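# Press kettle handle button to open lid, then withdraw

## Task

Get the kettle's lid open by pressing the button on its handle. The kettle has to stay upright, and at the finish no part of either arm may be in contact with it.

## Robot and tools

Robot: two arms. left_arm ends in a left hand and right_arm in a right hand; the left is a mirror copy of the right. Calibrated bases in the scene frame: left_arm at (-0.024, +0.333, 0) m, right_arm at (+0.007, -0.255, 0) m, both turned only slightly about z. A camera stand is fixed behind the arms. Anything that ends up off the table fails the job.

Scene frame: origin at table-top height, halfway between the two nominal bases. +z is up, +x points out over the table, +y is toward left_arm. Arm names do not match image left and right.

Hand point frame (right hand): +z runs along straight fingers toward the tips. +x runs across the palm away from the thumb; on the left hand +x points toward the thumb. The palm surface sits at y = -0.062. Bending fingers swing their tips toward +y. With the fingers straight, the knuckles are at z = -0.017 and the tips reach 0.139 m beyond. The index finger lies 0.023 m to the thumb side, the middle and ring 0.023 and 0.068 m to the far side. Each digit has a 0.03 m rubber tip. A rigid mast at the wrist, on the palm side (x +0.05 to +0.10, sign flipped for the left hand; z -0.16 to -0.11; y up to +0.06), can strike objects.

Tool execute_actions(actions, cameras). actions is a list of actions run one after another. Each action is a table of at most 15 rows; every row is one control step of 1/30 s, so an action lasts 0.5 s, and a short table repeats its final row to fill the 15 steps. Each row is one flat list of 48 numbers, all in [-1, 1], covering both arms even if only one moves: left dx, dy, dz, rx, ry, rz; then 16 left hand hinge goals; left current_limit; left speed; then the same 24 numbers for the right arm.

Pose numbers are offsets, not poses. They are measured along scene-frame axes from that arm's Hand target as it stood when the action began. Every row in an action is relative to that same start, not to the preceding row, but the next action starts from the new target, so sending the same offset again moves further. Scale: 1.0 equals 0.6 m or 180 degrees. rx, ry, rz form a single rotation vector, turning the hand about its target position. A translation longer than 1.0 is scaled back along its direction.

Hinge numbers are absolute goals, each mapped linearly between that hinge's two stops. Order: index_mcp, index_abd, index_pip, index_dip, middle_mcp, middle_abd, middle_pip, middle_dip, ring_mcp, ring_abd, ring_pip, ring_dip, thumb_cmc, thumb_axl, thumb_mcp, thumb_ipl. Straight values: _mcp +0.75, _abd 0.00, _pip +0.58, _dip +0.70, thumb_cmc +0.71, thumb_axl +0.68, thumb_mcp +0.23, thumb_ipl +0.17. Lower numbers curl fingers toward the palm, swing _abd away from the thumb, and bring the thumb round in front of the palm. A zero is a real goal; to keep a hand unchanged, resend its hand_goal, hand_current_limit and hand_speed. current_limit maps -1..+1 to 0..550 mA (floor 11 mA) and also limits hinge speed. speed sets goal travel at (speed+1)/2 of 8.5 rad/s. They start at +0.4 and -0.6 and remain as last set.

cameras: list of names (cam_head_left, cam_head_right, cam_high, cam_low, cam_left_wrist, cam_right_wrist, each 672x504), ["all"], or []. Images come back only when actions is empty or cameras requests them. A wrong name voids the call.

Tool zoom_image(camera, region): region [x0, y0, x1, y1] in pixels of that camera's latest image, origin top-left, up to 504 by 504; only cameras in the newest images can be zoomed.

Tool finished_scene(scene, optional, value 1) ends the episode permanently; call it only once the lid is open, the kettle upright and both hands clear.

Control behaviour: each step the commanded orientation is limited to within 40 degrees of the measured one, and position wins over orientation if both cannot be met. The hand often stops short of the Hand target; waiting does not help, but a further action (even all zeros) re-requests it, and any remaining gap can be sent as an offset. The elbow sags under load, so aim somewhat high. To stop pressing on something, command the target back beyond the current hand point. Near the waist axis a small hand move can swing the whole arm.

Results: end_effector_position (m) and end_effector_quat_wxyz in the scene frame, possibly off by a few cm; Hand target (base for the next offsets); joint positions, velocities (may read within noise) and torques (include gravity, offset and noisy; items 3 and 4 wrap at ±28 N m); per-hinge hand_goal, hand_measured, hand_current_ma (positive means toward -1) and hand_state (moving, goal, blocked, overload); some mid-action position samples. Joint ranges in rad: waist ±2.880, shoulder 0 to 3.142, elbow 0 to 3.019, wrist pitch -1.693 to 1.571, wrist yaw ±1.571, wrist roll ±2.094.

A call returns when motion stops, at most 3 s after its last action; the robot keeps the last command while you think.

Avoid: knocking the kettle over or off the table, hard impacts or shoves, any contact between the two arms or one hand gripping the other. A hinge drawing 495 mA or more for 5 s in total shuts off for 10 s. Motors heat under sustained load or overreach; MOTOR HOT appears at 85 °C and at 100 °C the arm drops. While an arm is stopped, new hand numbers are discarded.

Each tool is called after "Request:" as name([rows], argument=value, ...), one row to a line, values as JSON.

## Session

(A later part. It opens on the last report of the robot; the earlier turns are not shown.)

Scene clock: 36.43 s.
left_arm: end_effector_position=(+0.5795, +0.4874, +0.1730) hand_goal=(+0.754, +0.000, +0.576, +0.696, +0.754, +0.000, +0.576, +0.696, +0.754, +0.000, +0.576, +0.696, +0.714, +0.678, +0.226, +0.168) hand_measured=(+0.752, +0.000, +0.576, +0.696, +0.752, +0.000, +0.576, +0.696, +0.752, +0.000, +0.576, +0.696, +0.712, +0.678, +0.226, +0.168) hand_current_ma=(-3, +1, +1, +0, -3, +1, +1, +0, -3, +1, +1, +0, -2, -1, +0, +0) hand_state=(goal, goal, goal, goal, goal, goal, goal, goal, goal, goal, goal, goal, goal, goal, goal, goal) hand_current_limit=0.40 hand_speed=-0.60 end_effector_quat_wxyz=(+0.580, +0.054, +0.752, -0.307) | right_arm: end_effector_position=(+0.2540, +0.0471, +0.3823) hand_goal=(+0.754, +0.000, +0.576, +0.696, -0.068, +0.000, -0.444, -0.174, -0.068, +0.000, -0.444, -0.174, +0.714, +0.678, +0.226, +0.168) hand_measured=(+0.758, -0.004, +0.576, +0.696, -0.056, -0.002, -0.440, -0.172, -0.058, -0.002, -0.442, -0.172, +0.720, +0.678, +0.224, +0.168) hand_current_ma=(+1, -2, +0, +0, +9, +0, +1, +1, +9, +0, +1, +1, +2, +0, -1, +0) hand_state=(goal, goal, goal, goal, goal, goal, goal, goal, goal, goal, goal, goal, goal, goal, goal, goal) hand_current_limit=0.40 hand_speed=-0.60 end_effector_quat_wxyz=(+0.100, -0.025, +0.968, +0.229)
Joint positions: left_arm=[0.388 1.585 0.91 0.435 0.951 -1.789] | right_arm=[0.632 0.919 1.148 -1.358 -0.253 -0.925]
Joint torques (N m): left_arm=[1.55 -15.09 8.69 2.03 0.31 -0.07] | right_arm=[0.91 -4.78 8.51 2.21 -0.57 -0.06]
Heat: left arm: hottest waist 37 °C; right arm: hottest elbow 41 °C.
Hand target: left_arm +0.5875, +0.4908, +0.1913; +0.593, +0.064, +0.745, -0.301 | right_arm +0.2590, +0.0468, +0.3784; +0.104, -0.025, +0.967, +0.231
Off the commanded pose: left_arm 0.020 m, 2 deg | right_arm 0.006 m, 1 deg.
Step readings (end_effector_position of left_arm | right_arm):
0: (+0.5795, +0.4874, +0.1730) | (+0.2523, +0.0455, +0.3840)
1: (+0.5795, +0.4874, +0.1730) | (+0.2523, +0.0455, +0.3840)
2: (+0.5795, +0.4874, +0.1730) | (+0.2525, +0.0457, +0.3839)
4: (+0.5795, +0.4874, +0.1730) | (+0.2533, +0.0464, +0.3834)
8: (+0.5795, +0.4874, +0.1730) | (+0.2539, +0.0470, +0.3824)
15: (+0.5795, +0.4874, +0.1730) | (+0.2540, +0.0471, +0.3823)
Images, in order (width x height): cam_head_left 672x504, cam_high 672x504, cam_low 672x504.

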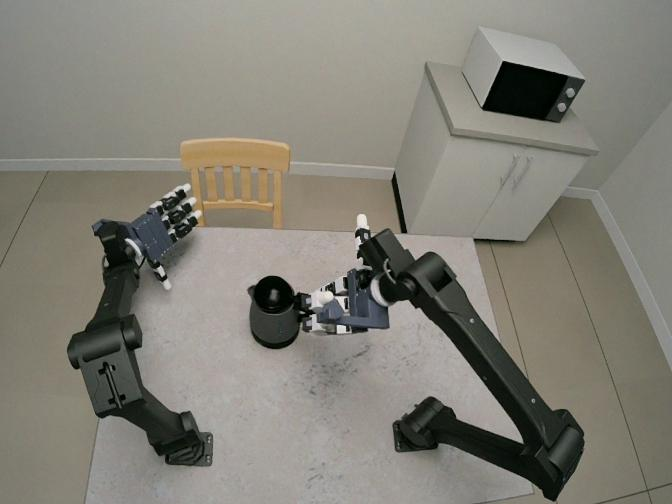

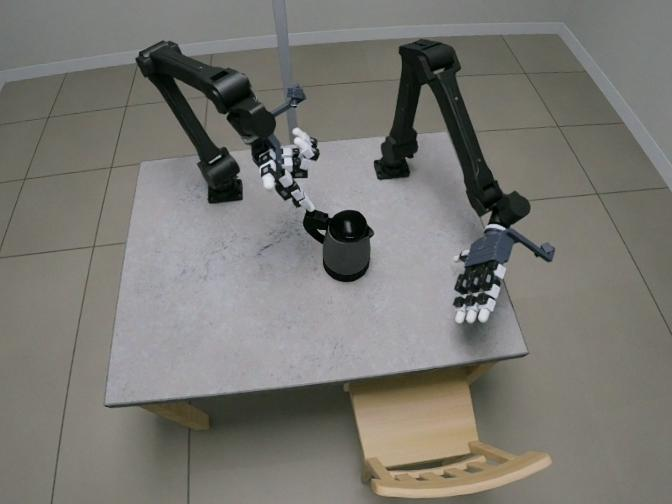

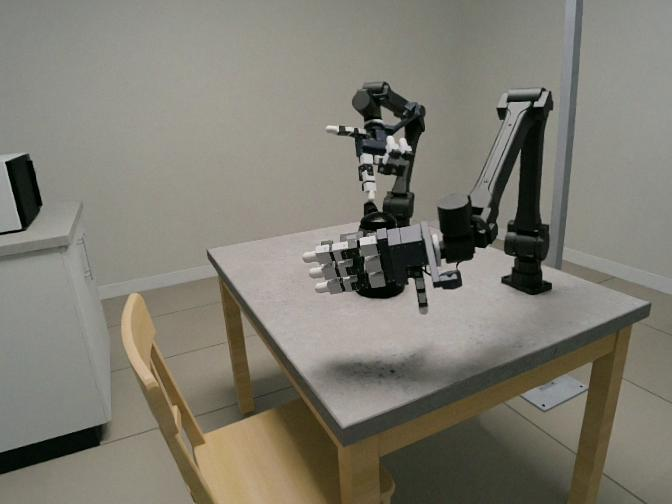

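Request:
execute_actions([
  [[0,0,0,0,0,0,0.754,0,0.576,0.696,0.754,0,0.576,0.696,0.754,0,0.576,0.696,0.714,0.678,0.226,0.168,0.4,-0.6,0.002,0,-0.013,0,0,0,0.754,0,0.576,0.696,-0.068,0,-0.445,-0.174,-0.068,0,-0.445,-0.174,0.714,0.678,0.226,0.168,0.4,-0.6]],
], cameras=["cam_high","cam_low"])

Request:
zoom_image(camera="cam_high", region=[280, 170, 350, 230])

Request:
zoom_image(camera="cam_low", region=[340, 160, 410, 220])

Scene clock: 37.73 s.
left_arm: end_effector_position=(+0.5795, +0.4874, +0.1730) hand_goal=(+0.754, +0.000, +0.576, +0.696, +0.754, +0.000, +0.576, +0.696, +0.754, +0.000, +0.576, +0.696, +0.714, +0.678, +0.226, +0.168) hand_measured=(+0.752, +0.000, +0.576, +0.696, +0.752, +0.000, +0.576, +0.696, +0.752, +0.000, +0.576, +0.696, +0.712, +0.678, +0.226, +0.168) hand_current_ma=(-3, +1, +1, +0, -3, +1, +1, +0, -3, +1, +1, +0, -2, -1, +0, +0) hand_state=(goal, goal, goal, goal, goal, goal, goal, goal, goal, goal, goal, goal, goal, goal, goal, goal) hand_current_limit=0.40 hand_speed=-0.60 end_effector_quat_wxyz=(+0.580, +0.054, +0.752, -0.307) | right_arm: end_effector_position=(+0.2538, +0.0463, +0.3815) hand_goal=(+0.754, +0.000, +0.576, +0.696, -0.068, +0.000, -0.444, -0.174, -0.068, +0.000, -0.444, -0.174, +0.714, +0.678, +0.226, +0.168) hand_measured=(+0.758, -0.016, +0.578, +0.696, -0.056, -0.002, -0.440, -0.172, -0.058, -0.002, -0.442, -0.172, +0.720, +0.678, +0.224, +0.168) hand_current_ma=(+2, -12, +1, +0, +9, +0, +1, +1, +9, +0, +1, +1, +2, +0, -1, +0) hand_state=(goal, goal, goal, goal, goal, goal, goal, goal, goal, goal, goal, goal, goal, goal, goal, goal) hand_current_limit=0.40 hand_speed=-0.60 end_effector_quat_wxyz=(+0.105, -0.026, +0.966, +0.233)
Joint positions: left_arm=[0.388 1.585 0.91 0.435 0.951 -1.789] | right_arm=[0.629 0.91 1.134 -1.341 -0.256 -0.928]
Joint torques (N m): left_arm=[1.26 -14.86 8.68 2.14 0.27 -0.03] | right_arm=[0.91 -3.84 8.02 2.22 -0.51 -0.08]
Heat: left arm: hottest waist 37 °C; right arm: hottest elbow 41 °C.
Hand target: left_arm +0.5875, +0.4908, +0.1913; +0.593, +0.064, +0.745, -0.301 | right_arm +0.2602, +0.0468, +0.3705; +0.104, -0.025, +0.967, +0.230
Off the commanded pose: left_arm 0.020 m, 2 deg | right_arm 0.013 m, 0 deg.
Step readings (end_effector_position of left_arm | right_arm):
0: (+0.5795, +0.4874, +0.1730) | (+0.2540, +0.0471, +0.3823)
1: (+0.5795, +0.4874, +0.1730) | (+0.2540, +0.0471, +0.3821)
2: (+0.5795, +0.4874, +0.1730) | (+0.2542, +0.0472, +0.3818)
4: (+0.5795, +0.4874, +0.1730) | (+0.2543, +0.0471, +0.3819)
8: (+0.5795, +0.4874, +0.1730) | (+0.2538, +0.0464, +0.3817)
15: (+0.5795, +0.4874, +0.1730) | (+0.2538, +0.0463, +0.3815)
Images, in order (width x height): cam_high 672x504, cam_low 672x504.

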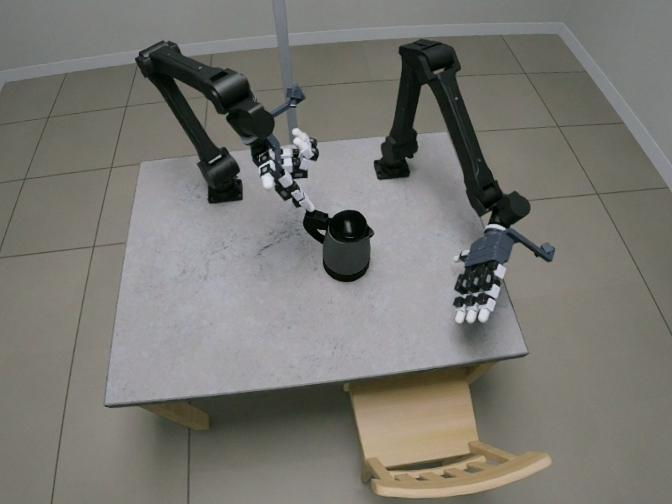

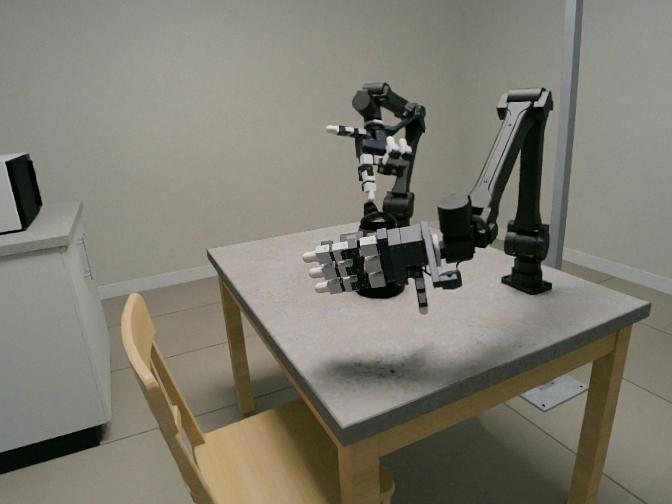

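Scaled by 7.200 from the camera's 672x504 image, which has a finer 960x720 frame.

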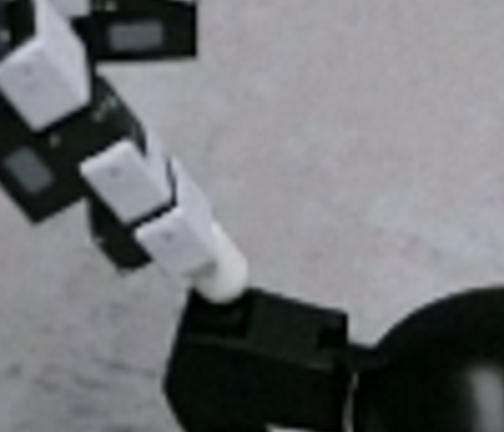

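Scaled by 7.200 from the camera's 672x504 image, which has a finer 960x720 frame.

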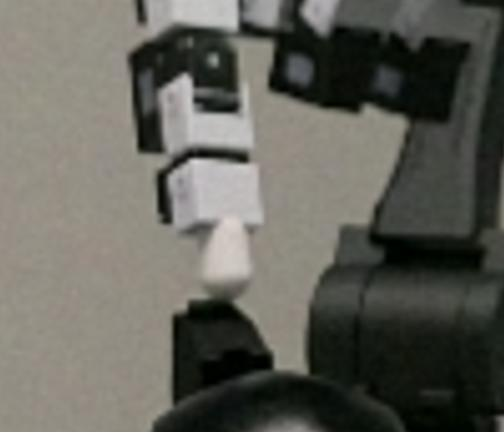

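Request:
execute_actions([
  [[0,0,0,0,0,0,0.754,0,0.576,0.696,0.754,0,0.576,0.696,0.754,0,0.576,0.696,0.714,0.678,0.226,0.168,0.4,-0.6,0.006,0,0.036,0,0,0,0.754,0,0.576,0.696,-0.068,0,-0.445,-0.174,-0.068,0,-0.445,-0.174,0.714,0.678,0.226,0.168,0.4,-0.6]],
], cameras=["cam_high","cam_low"])

Request:
zoom_image(camera="cam_high", region=[280, 170, 350, 230])

Request:
zoom_image(camera="cam_low", region=[340, 160, 410, 220])

Scene clock: 39.27 s.
left_arm: end_effector_position=(+0.5795, +0.4874, +0.1730) hand_goal=(+0.754, +0.000, +0.576, +0.696, +0.754, +0.000, +0.576, +0.696, +0.754, +0.000, +0.576, +0.696, +0.714, +0.678, +0.226, +0.168) hand_measured=(+0.752, +0.000, +0.576, +0.696, +0.752, +0.000, +0.576, +0.696, +0.752, +0.000, +0.576, +0.696, +0.712, +0.678, +0.226, +0.168) hand_current_ma=(-3, +1, +1, +0, -3, +1, +1, +0, -3, +1, +1, +0, -2, -1, +0, +0) hand_state=(goal, goal, goal, goal, goal, goal, goal, goal, goal, goal, goal, goal, goal, goal, goal, goal) hand_current_limit=0.40 hand_speed=-0.60 end_effector_quat_wxyz=(+0.580, +0.054, +0.752, -0.307) | right_arm: end_effector_position=(+0.2553, +0.0451, +0.3815) hand_goal=(+0.754, +0.000, +0.576, +0.696, -0.068, +0.000, -0.444, -0.174, -0.068, +0.000, -0.444, -0.174, +0.714, +0.678, +0.226, +0.168) hand_measured=(+0.754, -0.016, +0.576, +0.696, -0.056, -0.002, -0.440, -0.172, -0.058, -0.002, -0.442, -0.172, +0.720, +0.678, +0.224, +0.168) hand_current_ma=(+0, -12, +0, +0, +9, +0, +1, +1, +9, +0, +1, +1, +2, +0, -1, +0) hand_state=(goal, goal, goal, goal, goal, goal, goal, goal, goal, goal, goal, goal, goal, goal, goal, goal) hand_current_limit=0.40 hand_speed=-0.60 end_effector_quat_wxyz=(+0.102, -0.026, +0.967, +0.231)
Joint positions: left_arm=[0.388 1.585 0.91 0.435 0.951 -1.789] | right_arm=[0.621 0.916 1.141 -1.352 -0.261 -0.937]
Joint torques (N m): left_arm=[2.49 -14.45 8.54 2.06 0.3 -0.05] | right_arm=[1.03 -2.9 12.11 0.72 -0.47 -0.08]
Heat: left arm: hottest waist 37 °C; right arm: hottest elbow 41 °C.
Hand target: left_arm +0.5875, +0.4908, +0.1913; +0.593, +0.064, +0.745, -0.301 | right_arm +0.2638, +0.0469, +0.3922; +0.104, -0.025, +0.967, +0.231
Off the commanded pose: left_arm 0.020 m, 2 deg | right_arm 0.014 m, 0 deg.
Step readings (end_effector_position of left_arm | right_arm):
0: (+0.5795, +0.4874, +0.1730) | (+0.2538, +0.0463, +0.3815)
1: (+0.5795, +0.4874, +0.1730) | (+0.2538, +0.0463, +0.3815)
2: (+0.5795, +0.4874, +0.1730) | (+0.2539, +0.0462, +0.3815)
4: (+0.5795, +0.4874, +0.1730) | (+0.2546, +0.0456, +0.3816)
8: (+0.5795, +0.4874, +0.1730) | (+0.2548, +0.0448, +0.3812)
15: (+0.5795, +0.4874, +0.1730) | (+0.2552, +0.0451, +0.3816)
Images, in order (width x height): cam_high 672x504, cam_low 672x504.

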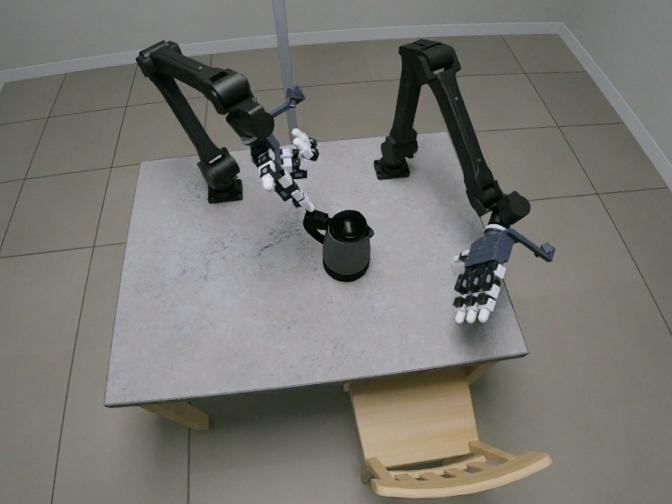

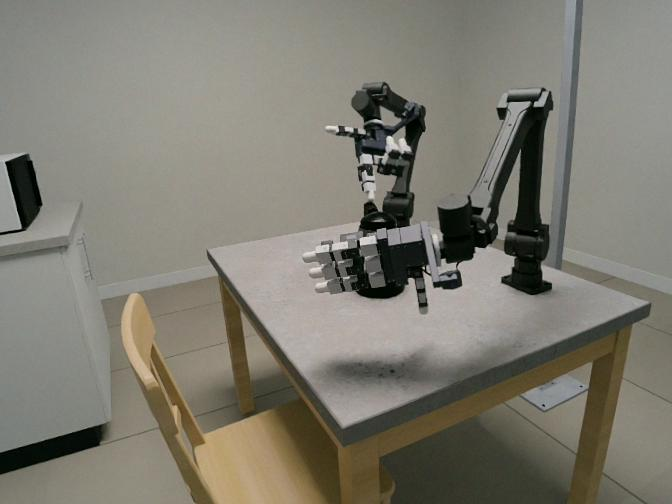

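Scaled by 7.200 from the camera's 672x504 image, which has a finer 960x720 frame.

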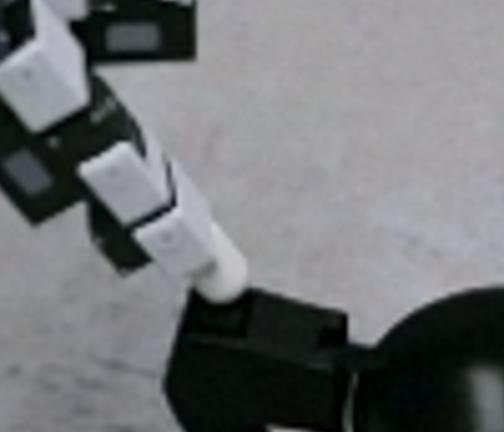

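Scaled by 7.200 from the camera's 672x504 image, which has a finer 960x720 frame.

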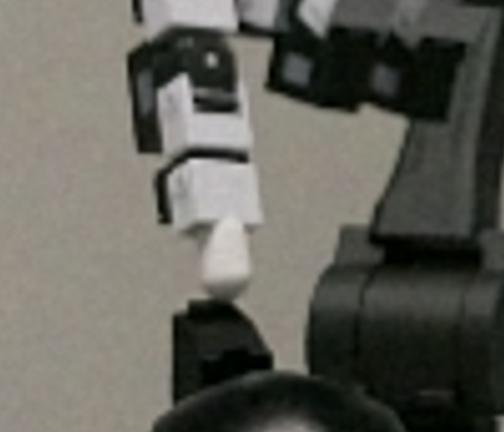

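Request:
execute_actions([
  [[0,0,0,0,0,0,0.754,0,0.576,0.696,0.754,0,0.576,0.696,0.754,0,0.576,0.696,0.714,0.678,0.226,0.168,0.4,-0.6,0.001,0,0.033,0,0,0,0.754,0,0.576,0.696,-0.068,0,-0.445,-0.174,-0.068,0,-0.445,-0.174,0.714,0.678,0.226,0.168,0.4,-0.6]],
], cameras=["cam_high","cam_low"])

Request:
zoom_image(camera="cam_high", region=[280, 170, 350, 230])

Request:
zoom_image(camera="cam_low", region=[340, 160, 410, 220])

Scene clock: 40.57 s.
left_arm: end_effector_position=(+0.5795, +0.4874, +0.1730) hand_goal=(+0.754, +0.000, +0.576, +0.696, +0.754, +0.000, +0.576, +0.696, +0.754, +0.000, +0.576, +0.696, +0.714, +0.678, +0.226, +0.168) hand_measured=(+0.752, +0.000, +0.576, +0.696, +0.752, +0.000, +0.576, +0.696, +0.752, +0.000, +0.576, +0.696, +0.712, +0.678, +0.226, +0.168) hand_current_ma=(-3, +1, +1, +0, -3, +1, +1, +0, -3, +1, +1, +0, -2, -1, +0, +0) hand_state=(goal, goal, goal, goal, goal, goal, goal, goal, goal, goal, goal, goal, goal, goal, goal, goal) hand_current_limit=0.40 hand_speed=-0.60 end_effector_quat_wxyz=(+0.580, +0.054, +0.752, -0.307) | right_arm: end_effector_position=(+0.2572, +0.0462, +0.3876) hand_goal=(+0.754, +0.000, +0.576, +0.696, -0.068, +0.000, -0.444, -0.174, -0.068, +0.000, -0.444, -0.174, +0.714, +0.678, +0.226, +0.168) hand_measured=(+0.754, -0.004, +0.576, +0.696, -0.056, -0.002, -0.440, -0.172, -0.058, -0.002, -0.442, -0.172, +0.720, +0.678, +0.224, +0.168) hand_current_ma=(+0, -1, +0, +0, +9, +0, +1, +1, +9, +0, +1, +1, +2, +0, -1, +0) hand_state=(goal, goal, goal, goal, goal, goal, goal, goal, goal, goal, goal, goal, goal, goal, goal, goal) hand_current_limit=0.40 hand_speed=-0.60 end_effector_quat_wxyz=(+0.089, -0.023, +0.971, +0.223)
Joint positions: left_arm=[0.388 1.585 0.91 0.435 0.951 -1.789] | right_arm=[0.62 0.943 1.185 -1.4 -0.261 -0.937]
Joint torques (N m): left_arm=[1.49 -15.03 8.62 2.21 0.27 -0.06] | right_arm=[0.62 -4.37 13.18 0.59 -0.52 -0.09]
Heat: left arm: hottest waist 37 °C; right arm: hottest elbow 41 °C.
Hand target: left_arm +0.5875, +0.4908, +0.1913; +0.593, +0.064, +0.745, -0.301 | right_arm +0.2644, +0.0468, +0.4119; +0.104, -0.025, +0.967, +0.230
Off the commanded pose: left_arm 0.020 m, 2 deg | right_arm 0.025 m, 2 deg.
Step readings (end_effector_position of left_arm | right_arm):
0: (+0.5795, +0.4874, +0.1730) | (+0.2552, +0.0451, +0.3814)
1: (+0.5795, +0.4874, +0.1730) | (+0.2552, +0.0451, +0.3817)
2: (+0.5795, +0.4874, +0.1730) | (+0.2551, +0.0449, +0.3819)
4: (+0.5795, +0.4874, +0.1730) | (+0.2554, +0.0449, +0.3827)
8: (+0.5795, +0.4874, +0.1730) | (+0.2574, +0.0464, +0.3848)
15: (+0.5795, +0.4874, +0.1730) | (+0.2574, +0.0464, +0.3876)
Images, in order (width x height): cam_high 672x504, cam_low 672x504.

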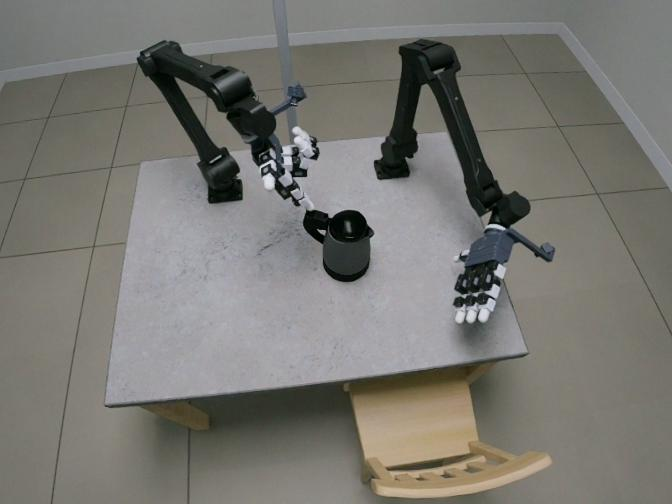

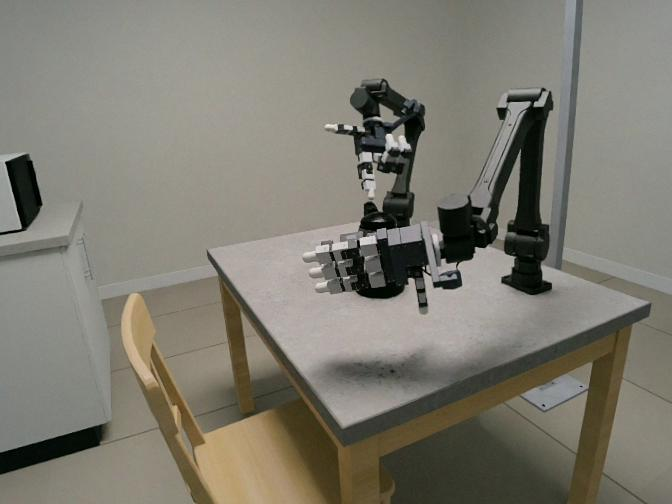

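Scaled by 7.200 from the camera's 672x504 image, which has a finer 960x720 frame.

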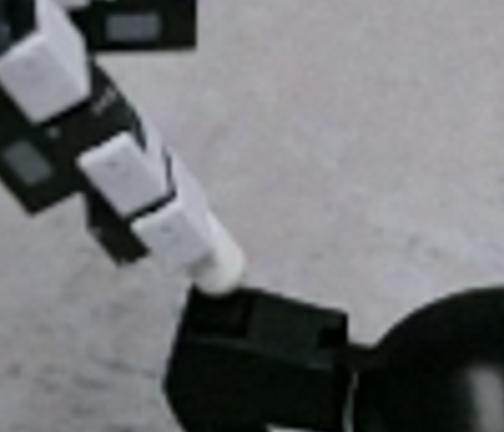

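Scaled by 7.200 from the camera's 672x504 image, which has a finer 960x720 frame.

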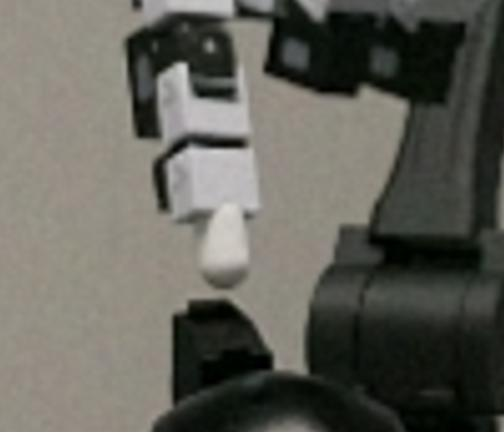

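Request:
execute_actions([
  [[0,0,0,0,0,0,0.754,0,0.576,0.696,0.754,0,0.576,0.696,0.754,0,0.576,0.696,0.714,0.678,0.226,0.168,0.4,-0.6,0.003,0,-0.037,0,0,0,0.754,0,0.576,0.696,-0.068,0,-0.445,-0.174,-0.068,0,-0.445,-0.174,0.714,0.678,0.226,0.168,0.4,-0.6]],
], cameras=["cam_high","cam_low"])

Request:
zoom_image(camera="cam_high", region=[280, 170, 350, 230])

Request:
zoom_image(camera="cam_low", region=[340, 160, 410, 220])

Scene clock: 42.00 s.
left_arm: end_effector_position=(+0.5795, +0.4874, +0.1730) hand_goal=(+0.754, +0.000, +0.576, +0.696, +0.754, +0.000, +0.576, +0.696, +0.754, +0.000, +0.576, +0.696, +0.714, +0.678, +0.226, +0.168) hand_measured=(+0.752, +0.000, +0.576, +0.696, +0.752, +0.000, +0.576, +0.696, +0.752, +0.000, +0.576, +0.696, +0.712, +0.678, +0.226, +0.168) hand_current_ma=(-3, +1, +1, +0, -3, +1, +1, +0, -3, +1, +1, +0, -2, -1, +0, +0) hand_state=(goal, goal, goal, goal, goal, goal, goal, goal, goal, goal, goal, goal, goal, goal, goal, goal) hand_current_limit=0.40 hand_speed=-0.60 end_effector_quat_wxyz=(+0.580, +0.054, +0.752, -0.307) | right_arm: end_effector_position=(+0.2610, +0.0473, +0.3906) hand_goal=(+0.754, +0.000, +0.576, +0.696, -0.068, +0.000, -0.444, -0.174, -0.068, +0.000, -0.444, -0.174, +0.714, +0.678, +0.226, +0.168) hand_measured=(+0.754, -0.004, +0.576, +0.696, -0.056, -0.002, -0.440, -0.172, -0.058, -0.002, -0.442, -0.172, +0.720, +0.678, +0.224, +0.168) hand_current_ma=(+0, -1, +0, +0, +9, +0, +1, +1, +9, +0, +1, +1, +2, +0, -1, +0) hand_state=(goal, goal, goal, goal, goal, goal, goal, goal, goal, goal, goal, goal, goal, goal, goal, goal) hand_current_limit=0.40 hand_speed=-0.60 end_effector_quat_wxyz=(+0.098, -0.025, +0.969, +0.228)
Joint positions: left_arm=[0.388 1.585 0.91 0.435 0.951 -1.789] | right_arm=[0.616 0.943 1.185 -1.381 -0.261 -0.941]
Joint torques (N m): left_arm=[1.26 -14.8 8.65 2 0.25 -0.02] | right_arm=[0.56 -5.3 8.85 1.94 -0.56 -0.07]
Heat: left arm: hottest waist 37 °C; right arm: hottest elbow 41 °C.
Hand target: left_arm +0.5875, +0.4908, +0.1913; +0.593, +0.064, +0.745, -0.301 | right_arm +0.2662, +0.0468, +0.3897; +0.104, -0.025, +0.967, +0.231
Off the commanded pose: left_arm 0.020 m, 2 deg | right_arm 0.005 m, 1 deg.
Step readings (end_effector_position of left_arm | right_arm):
0: (+0.5795, +0.4874, +0.1730) | (+0.2572, +0.0462, +0.3876)
1: (+0.5795, +0.4874, +0.1730) | (+0.2572, +0.0462, +0.3876)
2: (+0.5795, +0.4874, +0.1730) | (+0.2572, +0.0462, +0.3876)
4: (+0.5795, +0.4874, +0.1730) | (+0.2576, +0.0461, +0.3877)
8: (+0.5795, +0.4874, +0.1730) | (+0.2598, +0.0467, +0.3895)
15: (+0.5795, +0.4874, +0.1730) | (+0.2610, +0.0473, +0.3905)
Images, in order (width x height): cam_high 672x504, cam_low 672x504.

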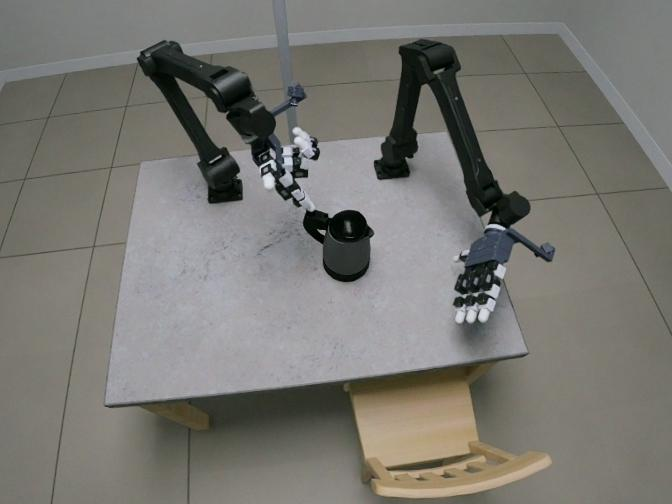

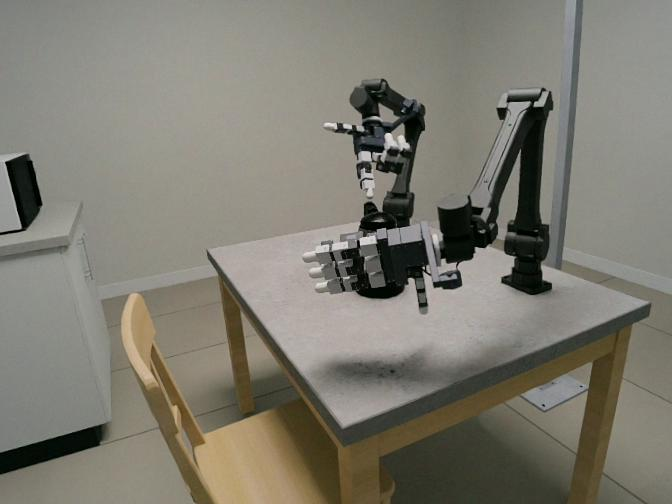

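Scaled by 7.200 from the camera's 672x504 image, which has a finer 960x720 frame.

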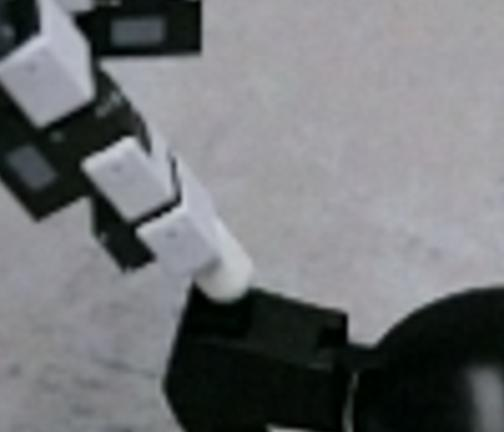

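Scaled by 7.200 from the camera's 672x504 image, which has a finer 960x720 frame.

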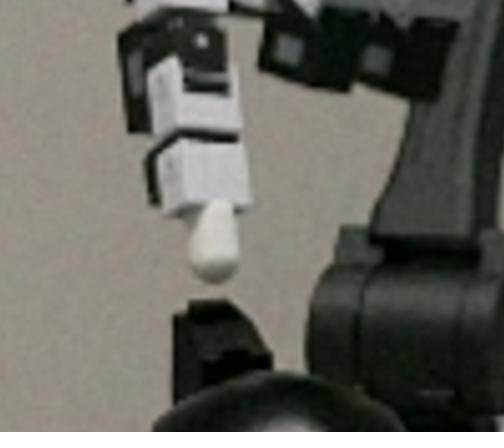

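Request:
execute_actions([
  [[0,0,0,0,0,0,0.754,0,0.576,0.696,0.754,0,0.576,0.696,0.754,0,0.576,0.696,0.714,0.678,0.226,0.168,0.4,-0.6,0,0,-0.03,0,0,0,0.754,0,0.576,0.696,-0.068,0,-0.445,-0.174,-0.068,0,-0.445,-0.174,0.714,0.678,0.226,0.168,0.4,-0.6]],
  [[0,0,0,0,0,0,0.754,0,0.576,0.696,0.754,0,0.576,0.696,0.754,0,0.576,0.696,0.714,0.678,0.226,0.168,0.4,-0.6,0,0,-0.02,0,0,0,0.754,0,0.576,0.696,-0.068,0,-0.445,-0.174,-0.068,0,-0.445,-0.174,0.714,0.678,0.226,0.168,0.4,-0.6]],
], cameras=["cam_high","cam_low"])

Request:
zoom_image(camera="cam_high", region=[280, 170, 380, 250])

Request:
zoom_image(camera="cam_low", region=[340, 160, 410, 220])

Scene clock: 44.07 s.
left_arm: end_effector_position=(+0.5795, +0.4874, +0.1730) hand_goal=(+0.754, +0.000, +0.576, +0.696, +0.754, +0.000, +0.576, +0.696, +0.754, +0.000, +0.576, +0.696, +0.714, +0.678, +0.226, +0.168) hand_measured=(+0.752, +0.000, +0.576, +0.696, +0.752, +0.000, +0.576, +0.696, +0.752, +0.000, +0.576, +0.696, +0.712, +0.678, +0.226, +0.168) hand_current_ma=(-3, +1, +1, +0, -3, +1, +1, +0, -3, +1, +1, +0, -2, -1, +0, +0) hand_state=(goal, goal, goal, goal, goal, goal, goal, goal, goal, goal, goal, goal, goal, goal, goal, goal) hand_current_limit=0.40 hand_speed=-0.60 end_effector_quat_wxyz=(+0.580, +0.054, +0.752, -0.307) | right_arm: end_effector_position=(+0.2595, +0.0462, +0.3778) hand_goal=(+0.754, +0.000, +0.576, +0.696, -0.068, +0.000, -0.444, -0.174, -0.068, +0.000, -0.444, -0.174, +0.714, +0.678, +0.226, +0.168) hand_measured=(+0.752, -0.016, +0.574, +0.696, -0.056, -0.002, -0.440, -0.172, -0.058, -0.002, -0.442, -0.172, +0.720, +0.678, +0.224, +0.168) hand_current_ma=(+0, -11, +0, +0, +9, +0, +1, +1, +9, +0, +1, +1, +2, +0, -1, +0) hand_state=(goal, goal, goal, goal, goal, goal, goal, goal, goal, goal, goal, goal, goal, goal, goal, goal) hand_current_limit=0.40 hand_speed=-0.60 end_effector_quat_wxyz=(+0.112, -0.027, +0.964, +0.238)
Joint positions: left_arm=[0.388 1.585 0.91 0.435 0.951 -1.789] | right_arm=[0.614 0.911 1.117 -1.309 -0.263 -0.943]
Joint torques (N m): left_arm=[1.79 -14.8 8.57 2.03 0.21 -0.1] | right_arm=[0.91 -3.49 7.65 2 -0.49 -0.05]
Heat: left arm: hottest waist 37 °C; right arm: hottest elbow 41 °C.
Hand target: left_arm +0.5875, +0.4908, +0.1913; +0.593, +0.064, +0.745, -0.301 | right_arm +0.2662, +0.0468, +0.3598; +0.104, -0.025, +0.967, +0.231
Off the commanded pose: left_arm 0.020 m, 2 deg | right_arm 0.019 m, 1 deg.
Step readings (end_effector_position of left_arm | right_arm):
0: (+0.5795, +0.4874, +0.1730) | (+0.2610, +0.0473, +0.3906)
1: (+0.5795, +0.4874, +0.1730) | (+0.2610, +0.0473, +0.3904)
2: (+0.5795, +0.4874, +0.1730) | (+0.2614, +0.0476, +0.3899)
4: (+0.5795, +0.4874, +0.1730) | (+0.2623, +0.0482, +0.3858)
8: (+0.5795, +0.4874, +0.1730) | (+0.2620, +0.0481, +0.3795)
15: (+0.5795, +0.4874, +0.1730) | (+0.2616, +0.0476, +0.3789)
16: (+0.5795, +0.4874, +0.1730) | (+0.2616, +0.0476, +0.3788)
17: (+0.5795, +0.4874, +0.1730) | (+0.2617, +0.0477, +0.3785)
19: (+0.5795, +0.4874, +0.1730) | (+0.2611, +0.0474, +0.3783)
23: (+0.5795, +0.4874, +0.1730) | (+0.2598, +0.0462, +0.3778)
30: (+0.5795, +0.4874, +0.1730) | (+0.2595, +0.0461, +0.3777)
Images, in order (width x height): cam_high 672x504, cam_low 672x504.

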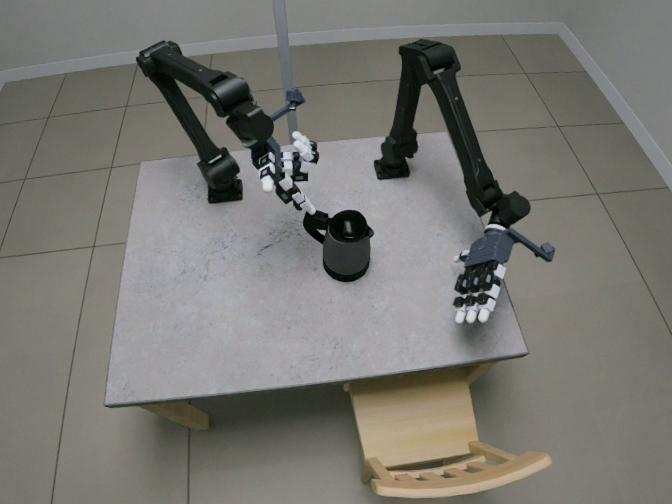

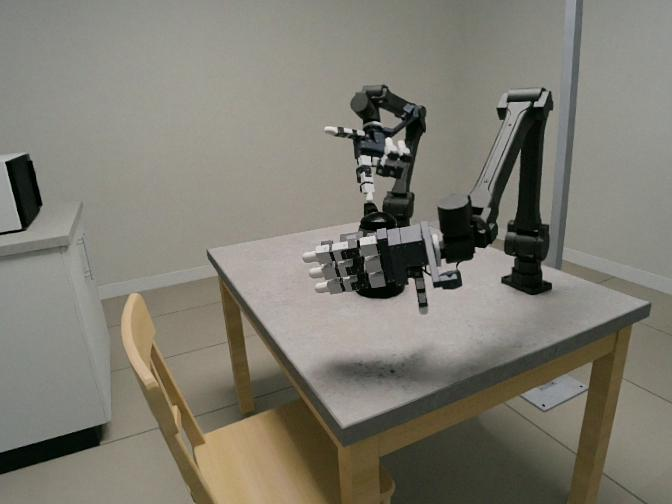

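Scaled by 5.040 from the camera's 672x504 image, which has a finer 960x720 frame.

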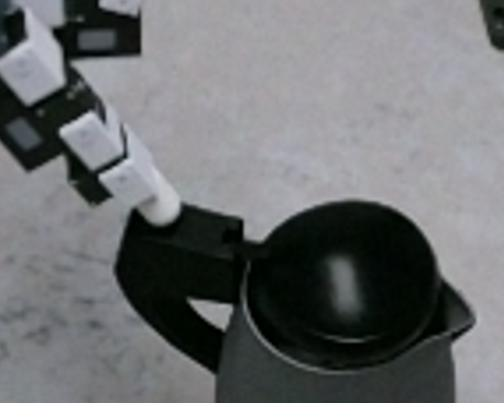

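Scaled by 7.200 from the camera's 672x504 image, which has a finer 960x720 frame.

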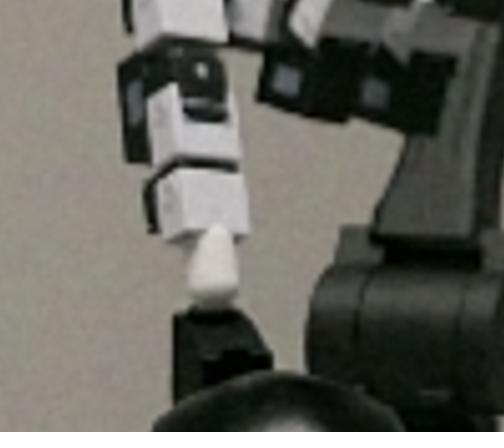

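Request:
execute_actions([
  [[0,0,0,0,0,0,0.754,0,0.576,0.696,0.754,0,0.576,0.696,0.754,0,0.576,0.696,0.714,0.678,0.226,0.168,0.4,-0.6,0,0,-0.025,0,0,0,0.754,0,0.576,0.696,-0.068,0,-0.445,-0.174,-0.068,0,-0.445,-0.174,0.714,0.678,0.226,0.168,0.4,-0.6]],
], cameras=["cam_high","cam_low"])

Request:
zoom_image(camera="cam_high", region=[280, 170, 380, 250])

Request:
zoom_image(camera="cam_low", region=[340, 160, 410, 220])

Scene clock: 45.23 s.
left_arm: end_effector_position=(+0.5795, +0.4874, +0.1730) hand_goal=(+0.754, +0.000, +0.576, +0.696, +0.754, +0.000, +0.576, +0.696, +0.754, +0.000, +0.576, +0.696, +0.714, +0.678, +0.226, +0.168) hand_measured=(+0.752, +0.000, +0.576, +0.696, +0.752, +0.000, +0.576, +0.696, +0.752, +0.000, +0.576, +0.696, +0.712, +0.678, +0.226, +0.168) hand_current_ma=(-3, +1, +1, +0, -3, +1, +1, +0, -3, +1, +1, +0, -2, -1, +0, +0) hand_state=(goal, goal, goal, goal, goal, goal, goal, goal, goal, goal, goal, goal, goal, goal, goal, goal) hand_current_limit=0.40 hand_speed=-0.60 end_effector_quat_wxyz=(+0.580, +0.054, +0.752, -0.307) | right_arm: end_effector_position=(+0.2593, +0.0447, +0.3721) hand_goal=(+0.754, +0.000, +0.576, +0.696, -0.068, +0.000, -0.444, -0.174, -0.068, +0.000, -0.444, -0.174, +0.714, +0.678, +0.226, +0.168) hand_measured=(+0.744, -0.014, +0.570, +0.694, -0.056, -0.002, -0.440, -0.172, -0.058, -0.002, -0.442, -0.172, +0.720, +0.678, +0.222, +0.168) hand_current_ma=(-7, -9, -4, +0, +9, +0, +1, +1, +9, +0, +1, +1, +2, +0, -2, +0) hand_state=(goal, goal, goal, goal, goal, goal, goal, goal, goal, goal, goal, goal, goal, goal, goal, goal) hand_current_limit=0.40 hand_speed=-0.60 end_effector_quat_wxyz=(+0.122, -0.028, +0.961, +0.245)
Joint positions: left_arm=[0.388 1.585 0.91 0.435 0.951 -1.789] | right_arm=[0.61 0.891 1.081 -1.268 -0.266 -0.945]
Joint torques (N m): left_arm=[1.61 -15.33 8.62 2.15 0.25 -0.03] | right_arm=[0.97 -2.43 7.17 1.87 -0.38 -0.05]
Heat: left arm: hottest waist 37 °C; right arm: hottest elbow 41 °C.
Hand target: left_arm +0.5875, +0.4908, +0.1913; +0.593, +0.064, +0.745, -0.301 | right_arm +0.2662, +0.0467, +0.3447; +0.104, -0.025, +0.967, +0.230
Off the commanded pose: left_arm 0.020 m, 2 deg | right_arm 0.028 m, 3 deg.
Step readings (end_effector_position of left_arm | right_arm):
0: (+0.5795, +0.4874, +0.1730) | (+0.2595, +0.0462, +0.3778)
1: (+0.5795, +0.4874, +0.1730) | (+0.2595, +0.0461, +0.3774)
2: (+0.5795, +0.4874, +0.1730) | (+0.2597, +0.0462, +0.3772)
4: (+0.5795, +0.4874, +0.1730) | (+0.2593, +0.0460, +0.3745)
8: (+0.5795, +0.4874, +0.1730) | (+0.2586, +0.0445, +0.3733)
15: (+0.5795, +0.4874, +0.1730) | (+0.2593, +0.0447, +0.3721)
Images, in order (width x height): cam_high 672x504, cam_low 672x504.

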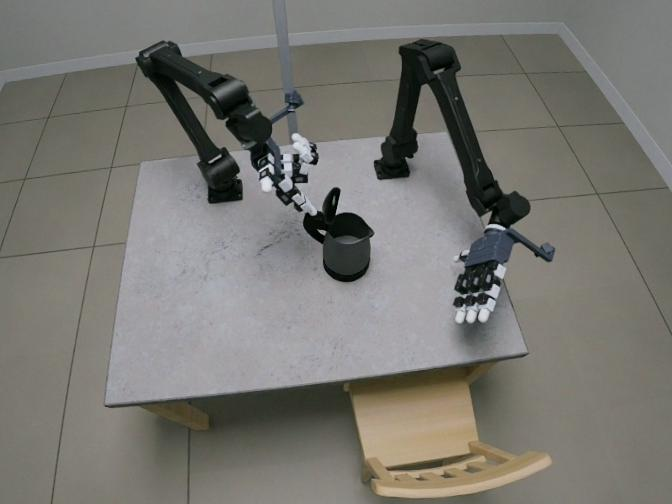

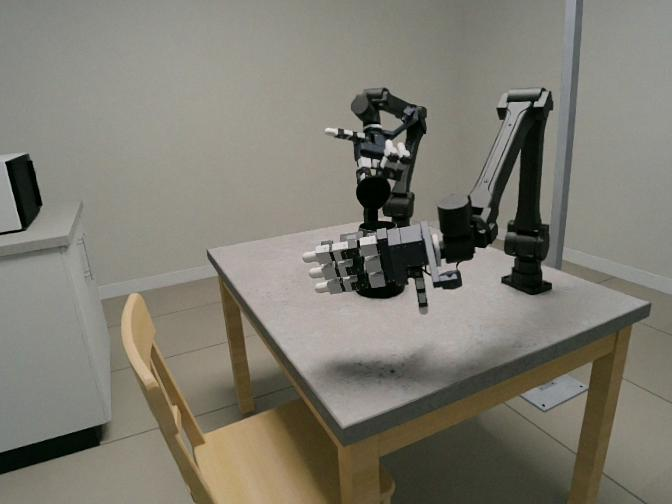

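Scaled by 5.040 from the camera's 672x504 image, which has a finer 960x720 frame.

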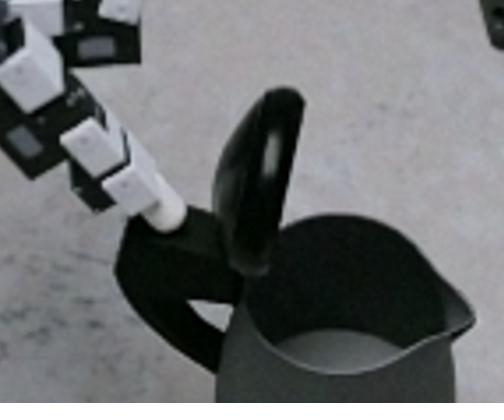

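Scaled by 7.200 from the camera's 672x504 image, which has a finer 960x720 frame.

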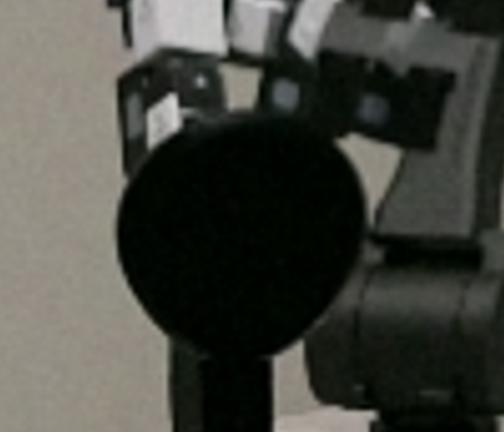

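Request:
execute_actions([
  [[0,0,0,0,0,0,0.754,0,0.576,0.696,0.754,0,0.576,0.696,0.754,0,0.576,0.696,0.714,0.678,0.226,0.168,0.4,-0.6,-0.005,-0.01,0.09,0,0,0,0.754,0,0.576,0.696,-0.068,0,-0.445,-0.174,-0.068,0,-0.445,-0.174,0.714,0.678,0.226,0.168,0.4,-0.6]],
  [[0,0,0,0,0,0,0.754,0,0.576,0.696,0.754,0,0.576,0.696,0.754,0,0.576,0.696,0.714,0.678,0.226,0.168,0.4,-0.6,-0.02,-0.05,0.07,0,0,0,0.754,0,0.576,0.696,-0.068,0,-0.445,-0.174,-0.068,0,-0.445,-0.174,0.714,0.678,0.226,0.168,0.4,-0.6]],
  [[0,0,0,0,0,0,0.754,0,0.576,0.696,0.754,0,0.576,0.696,0.754,0,0.576,0.696,0.714,0.678,0.226,0.168,0.4,-0.6,-0.01,-0.12,0.05,0,0,0,0.754,0,0.576,0.696,-0.068,0,-0.445,-0.174,-0.068,0,-0.445,-0.174,0.714,0.678,0.226,0.168,0.4,-0.6]],
], cameras=["cam_high","cam_head_left"])

Scene clock: 48.00 s.
left_arm: end_effector_position=(+0.5795, +0.4874, +0.1730) hand_goal=(+0.754, +0.000, +0.576, +0.696, +0.754, +0.000, +0.576, +0.696, +0.754, +0.000, +0.576, +0.696, +0.714, +0.678, +0.226, +0.168) hand_measured=(+0.752, +0.000, +0.576, +0.696, +0.752, +0.000, +0.576, +0.696, +0.752, +0.000, +0.576, +0.696, +0.712, +0.678, +0.226, +0.168) hand_current_ma=(-3, +1, +1, +0, -3, +1, +1, +0, -3, +1, +1, +0, -2, -1, +0, +0) hand_state=(goal, goal, goal, goal, goal, goal, goal, goal, goal, goal, goal, goal, goal, goal, goal, goal) hand_current_limit=0.40 hand_speed=-0.60 end_effector_quat_wxyz=(+0.580, +0.054, +0.752, -0.307) | right_arm: end_effector_position=(+0.2437, -0.0586, +0.4539) hand_goal=(+0.754, +0.000, +0.576, +0.696, -0.068, +0.000, -0.444, -0.174, -0.068, +0.000, -0.444, -0.174, +0.714, +0.678, +0.226, +0.168) hand_measured=(+0.756, +0.002, +0.574, +0.694, -0.056, -0.002, -0.440, -0.172, -0.058, -0.002, -0.442, -0.172, +0.718, +0.678, +0.222, +0.168) hand_current_ma=(+1, +0, +0, -1, +9, +0, +1, +1, +9, +0, +1, +1, +2, +0, -2, +0) hand_state=(goal, goal, goal, goal, goal, goal, goal, goal, goal, goal, goal, goal, goal, goal, goal, goal) hand_current_limit=0.40 hand_speed=-0.60 end_effector_quat_wxyz=(+0.111, -0.017, +0.966, +0.235)
Joint positions: left_arm=[0.388 1.585 0.91 0.435 0.951 -1.789] | right_arm=[0.219 0.853 1.315 -1.695 -0.411 -1.309]
Joint torques (N m): left_arm=[1.9 -15.15 8.73 2.15 0.25 -0.04] | right_arm=[0.73 -2.26 11.38 0.36 -0.81 -0.07]
Heat: left arm: hottest elbow 37 °C; right arm: hottest elbow 42 °C.
Hand target: left_arm +0.5875, +0.4908, +0.1913; +0.593, +0.064, +0.745, -0.301 | right_arm +0.2452, -0.0612, +0.4707; +0.104, -0.025, +0.967, +0.231
Off the commanded pose: left_arm 0.020 m, 2 deg | right_arm 0.017 m, 1 deg.
joint sent to its limit (right arm) — joint 4 (wrist pitch), lower limit. The joint targets still meet the commanded pose.
Step readings (end_effector_position of left_arm | right_arm):
0: (+0.5795, +0.4874, +0.1730) | (+0.2593, +0.0447, +0.3721)
1: (+0.5795, +0.4874, +0.1730) | (+0.2593, +0.0447, +0.3721)
2: (+0.5795, +0.4874, +0.1730) | (+0.2589, +0.0445, +0.3723)
4: (+0.5795, +0.4874, +0.1730) | (+0.2578, +0.0432, +0.3733)
8: (+0.5795, +0.4874, +0.1730) | (+0.2581, +0.0420, +0.3800)
15: (+0.5795, +0.4874, +0.1730) | (+0.2574, +0.0411, +0.3807)
16: (+0.5795, +0.4874, +0.1730) | (+0.2573, +0.0408, +0.3808)
17: (+0.5795, +0.4874, +0.1730) | (+0.2558, +0.0393, +0.3818)
19: (+0.5795, +0.4874, +0.1730) | (+0.2531, +0.0328, +0.3850)
23: (+0.5795, +0.4874, +0.1730) | (+0.2524, +0.0194, +0.4024)
30: (+0.5795, +0.4874, +0.1730) | (+0.2491, +0.0130, +0.4193)
31: (+0.5795, +0.4874, +0.1730) | (+0.2487, +0.0124, +0.4192)
32: (+0.5795, +0.4874, +0.1730) | (+0.2466, +0.0101, +0.4193)
34: (+0.5795, +0.4874, +0.1730) | (+0.2473, -0.0041, +0.4199)
38: (+0.5795, +0.4874, +0.1730) | (+0.2523, -0.0409, +0.4326)
45: (+0.5795, +0.4874, +0.1730) | (+0.2464, -0.0573, +0.4537)
Images, in order (width x height): cam_head_left 672x504, cam_high 672x504.

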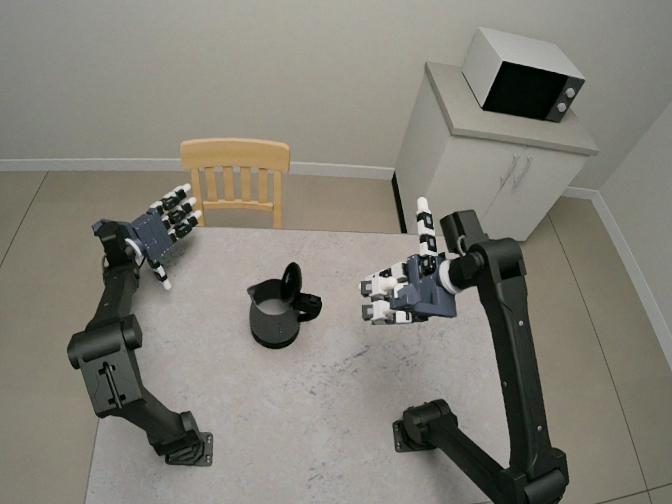

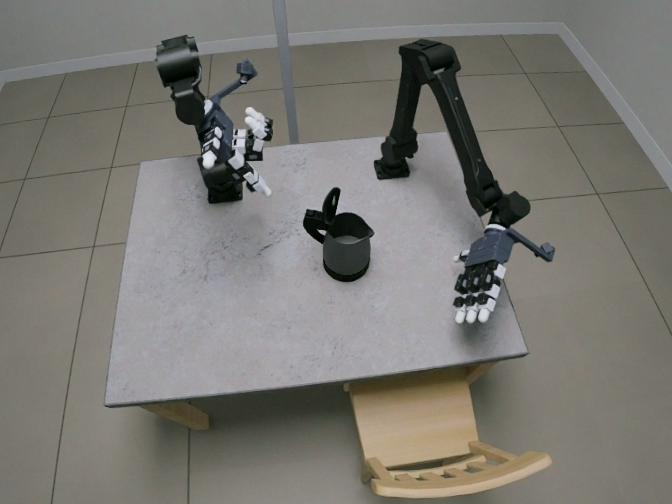

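The lid is open, the kettle is standing, and both arms are clear of it.

Request:
finished_scene()

The scene is finished: the task was done.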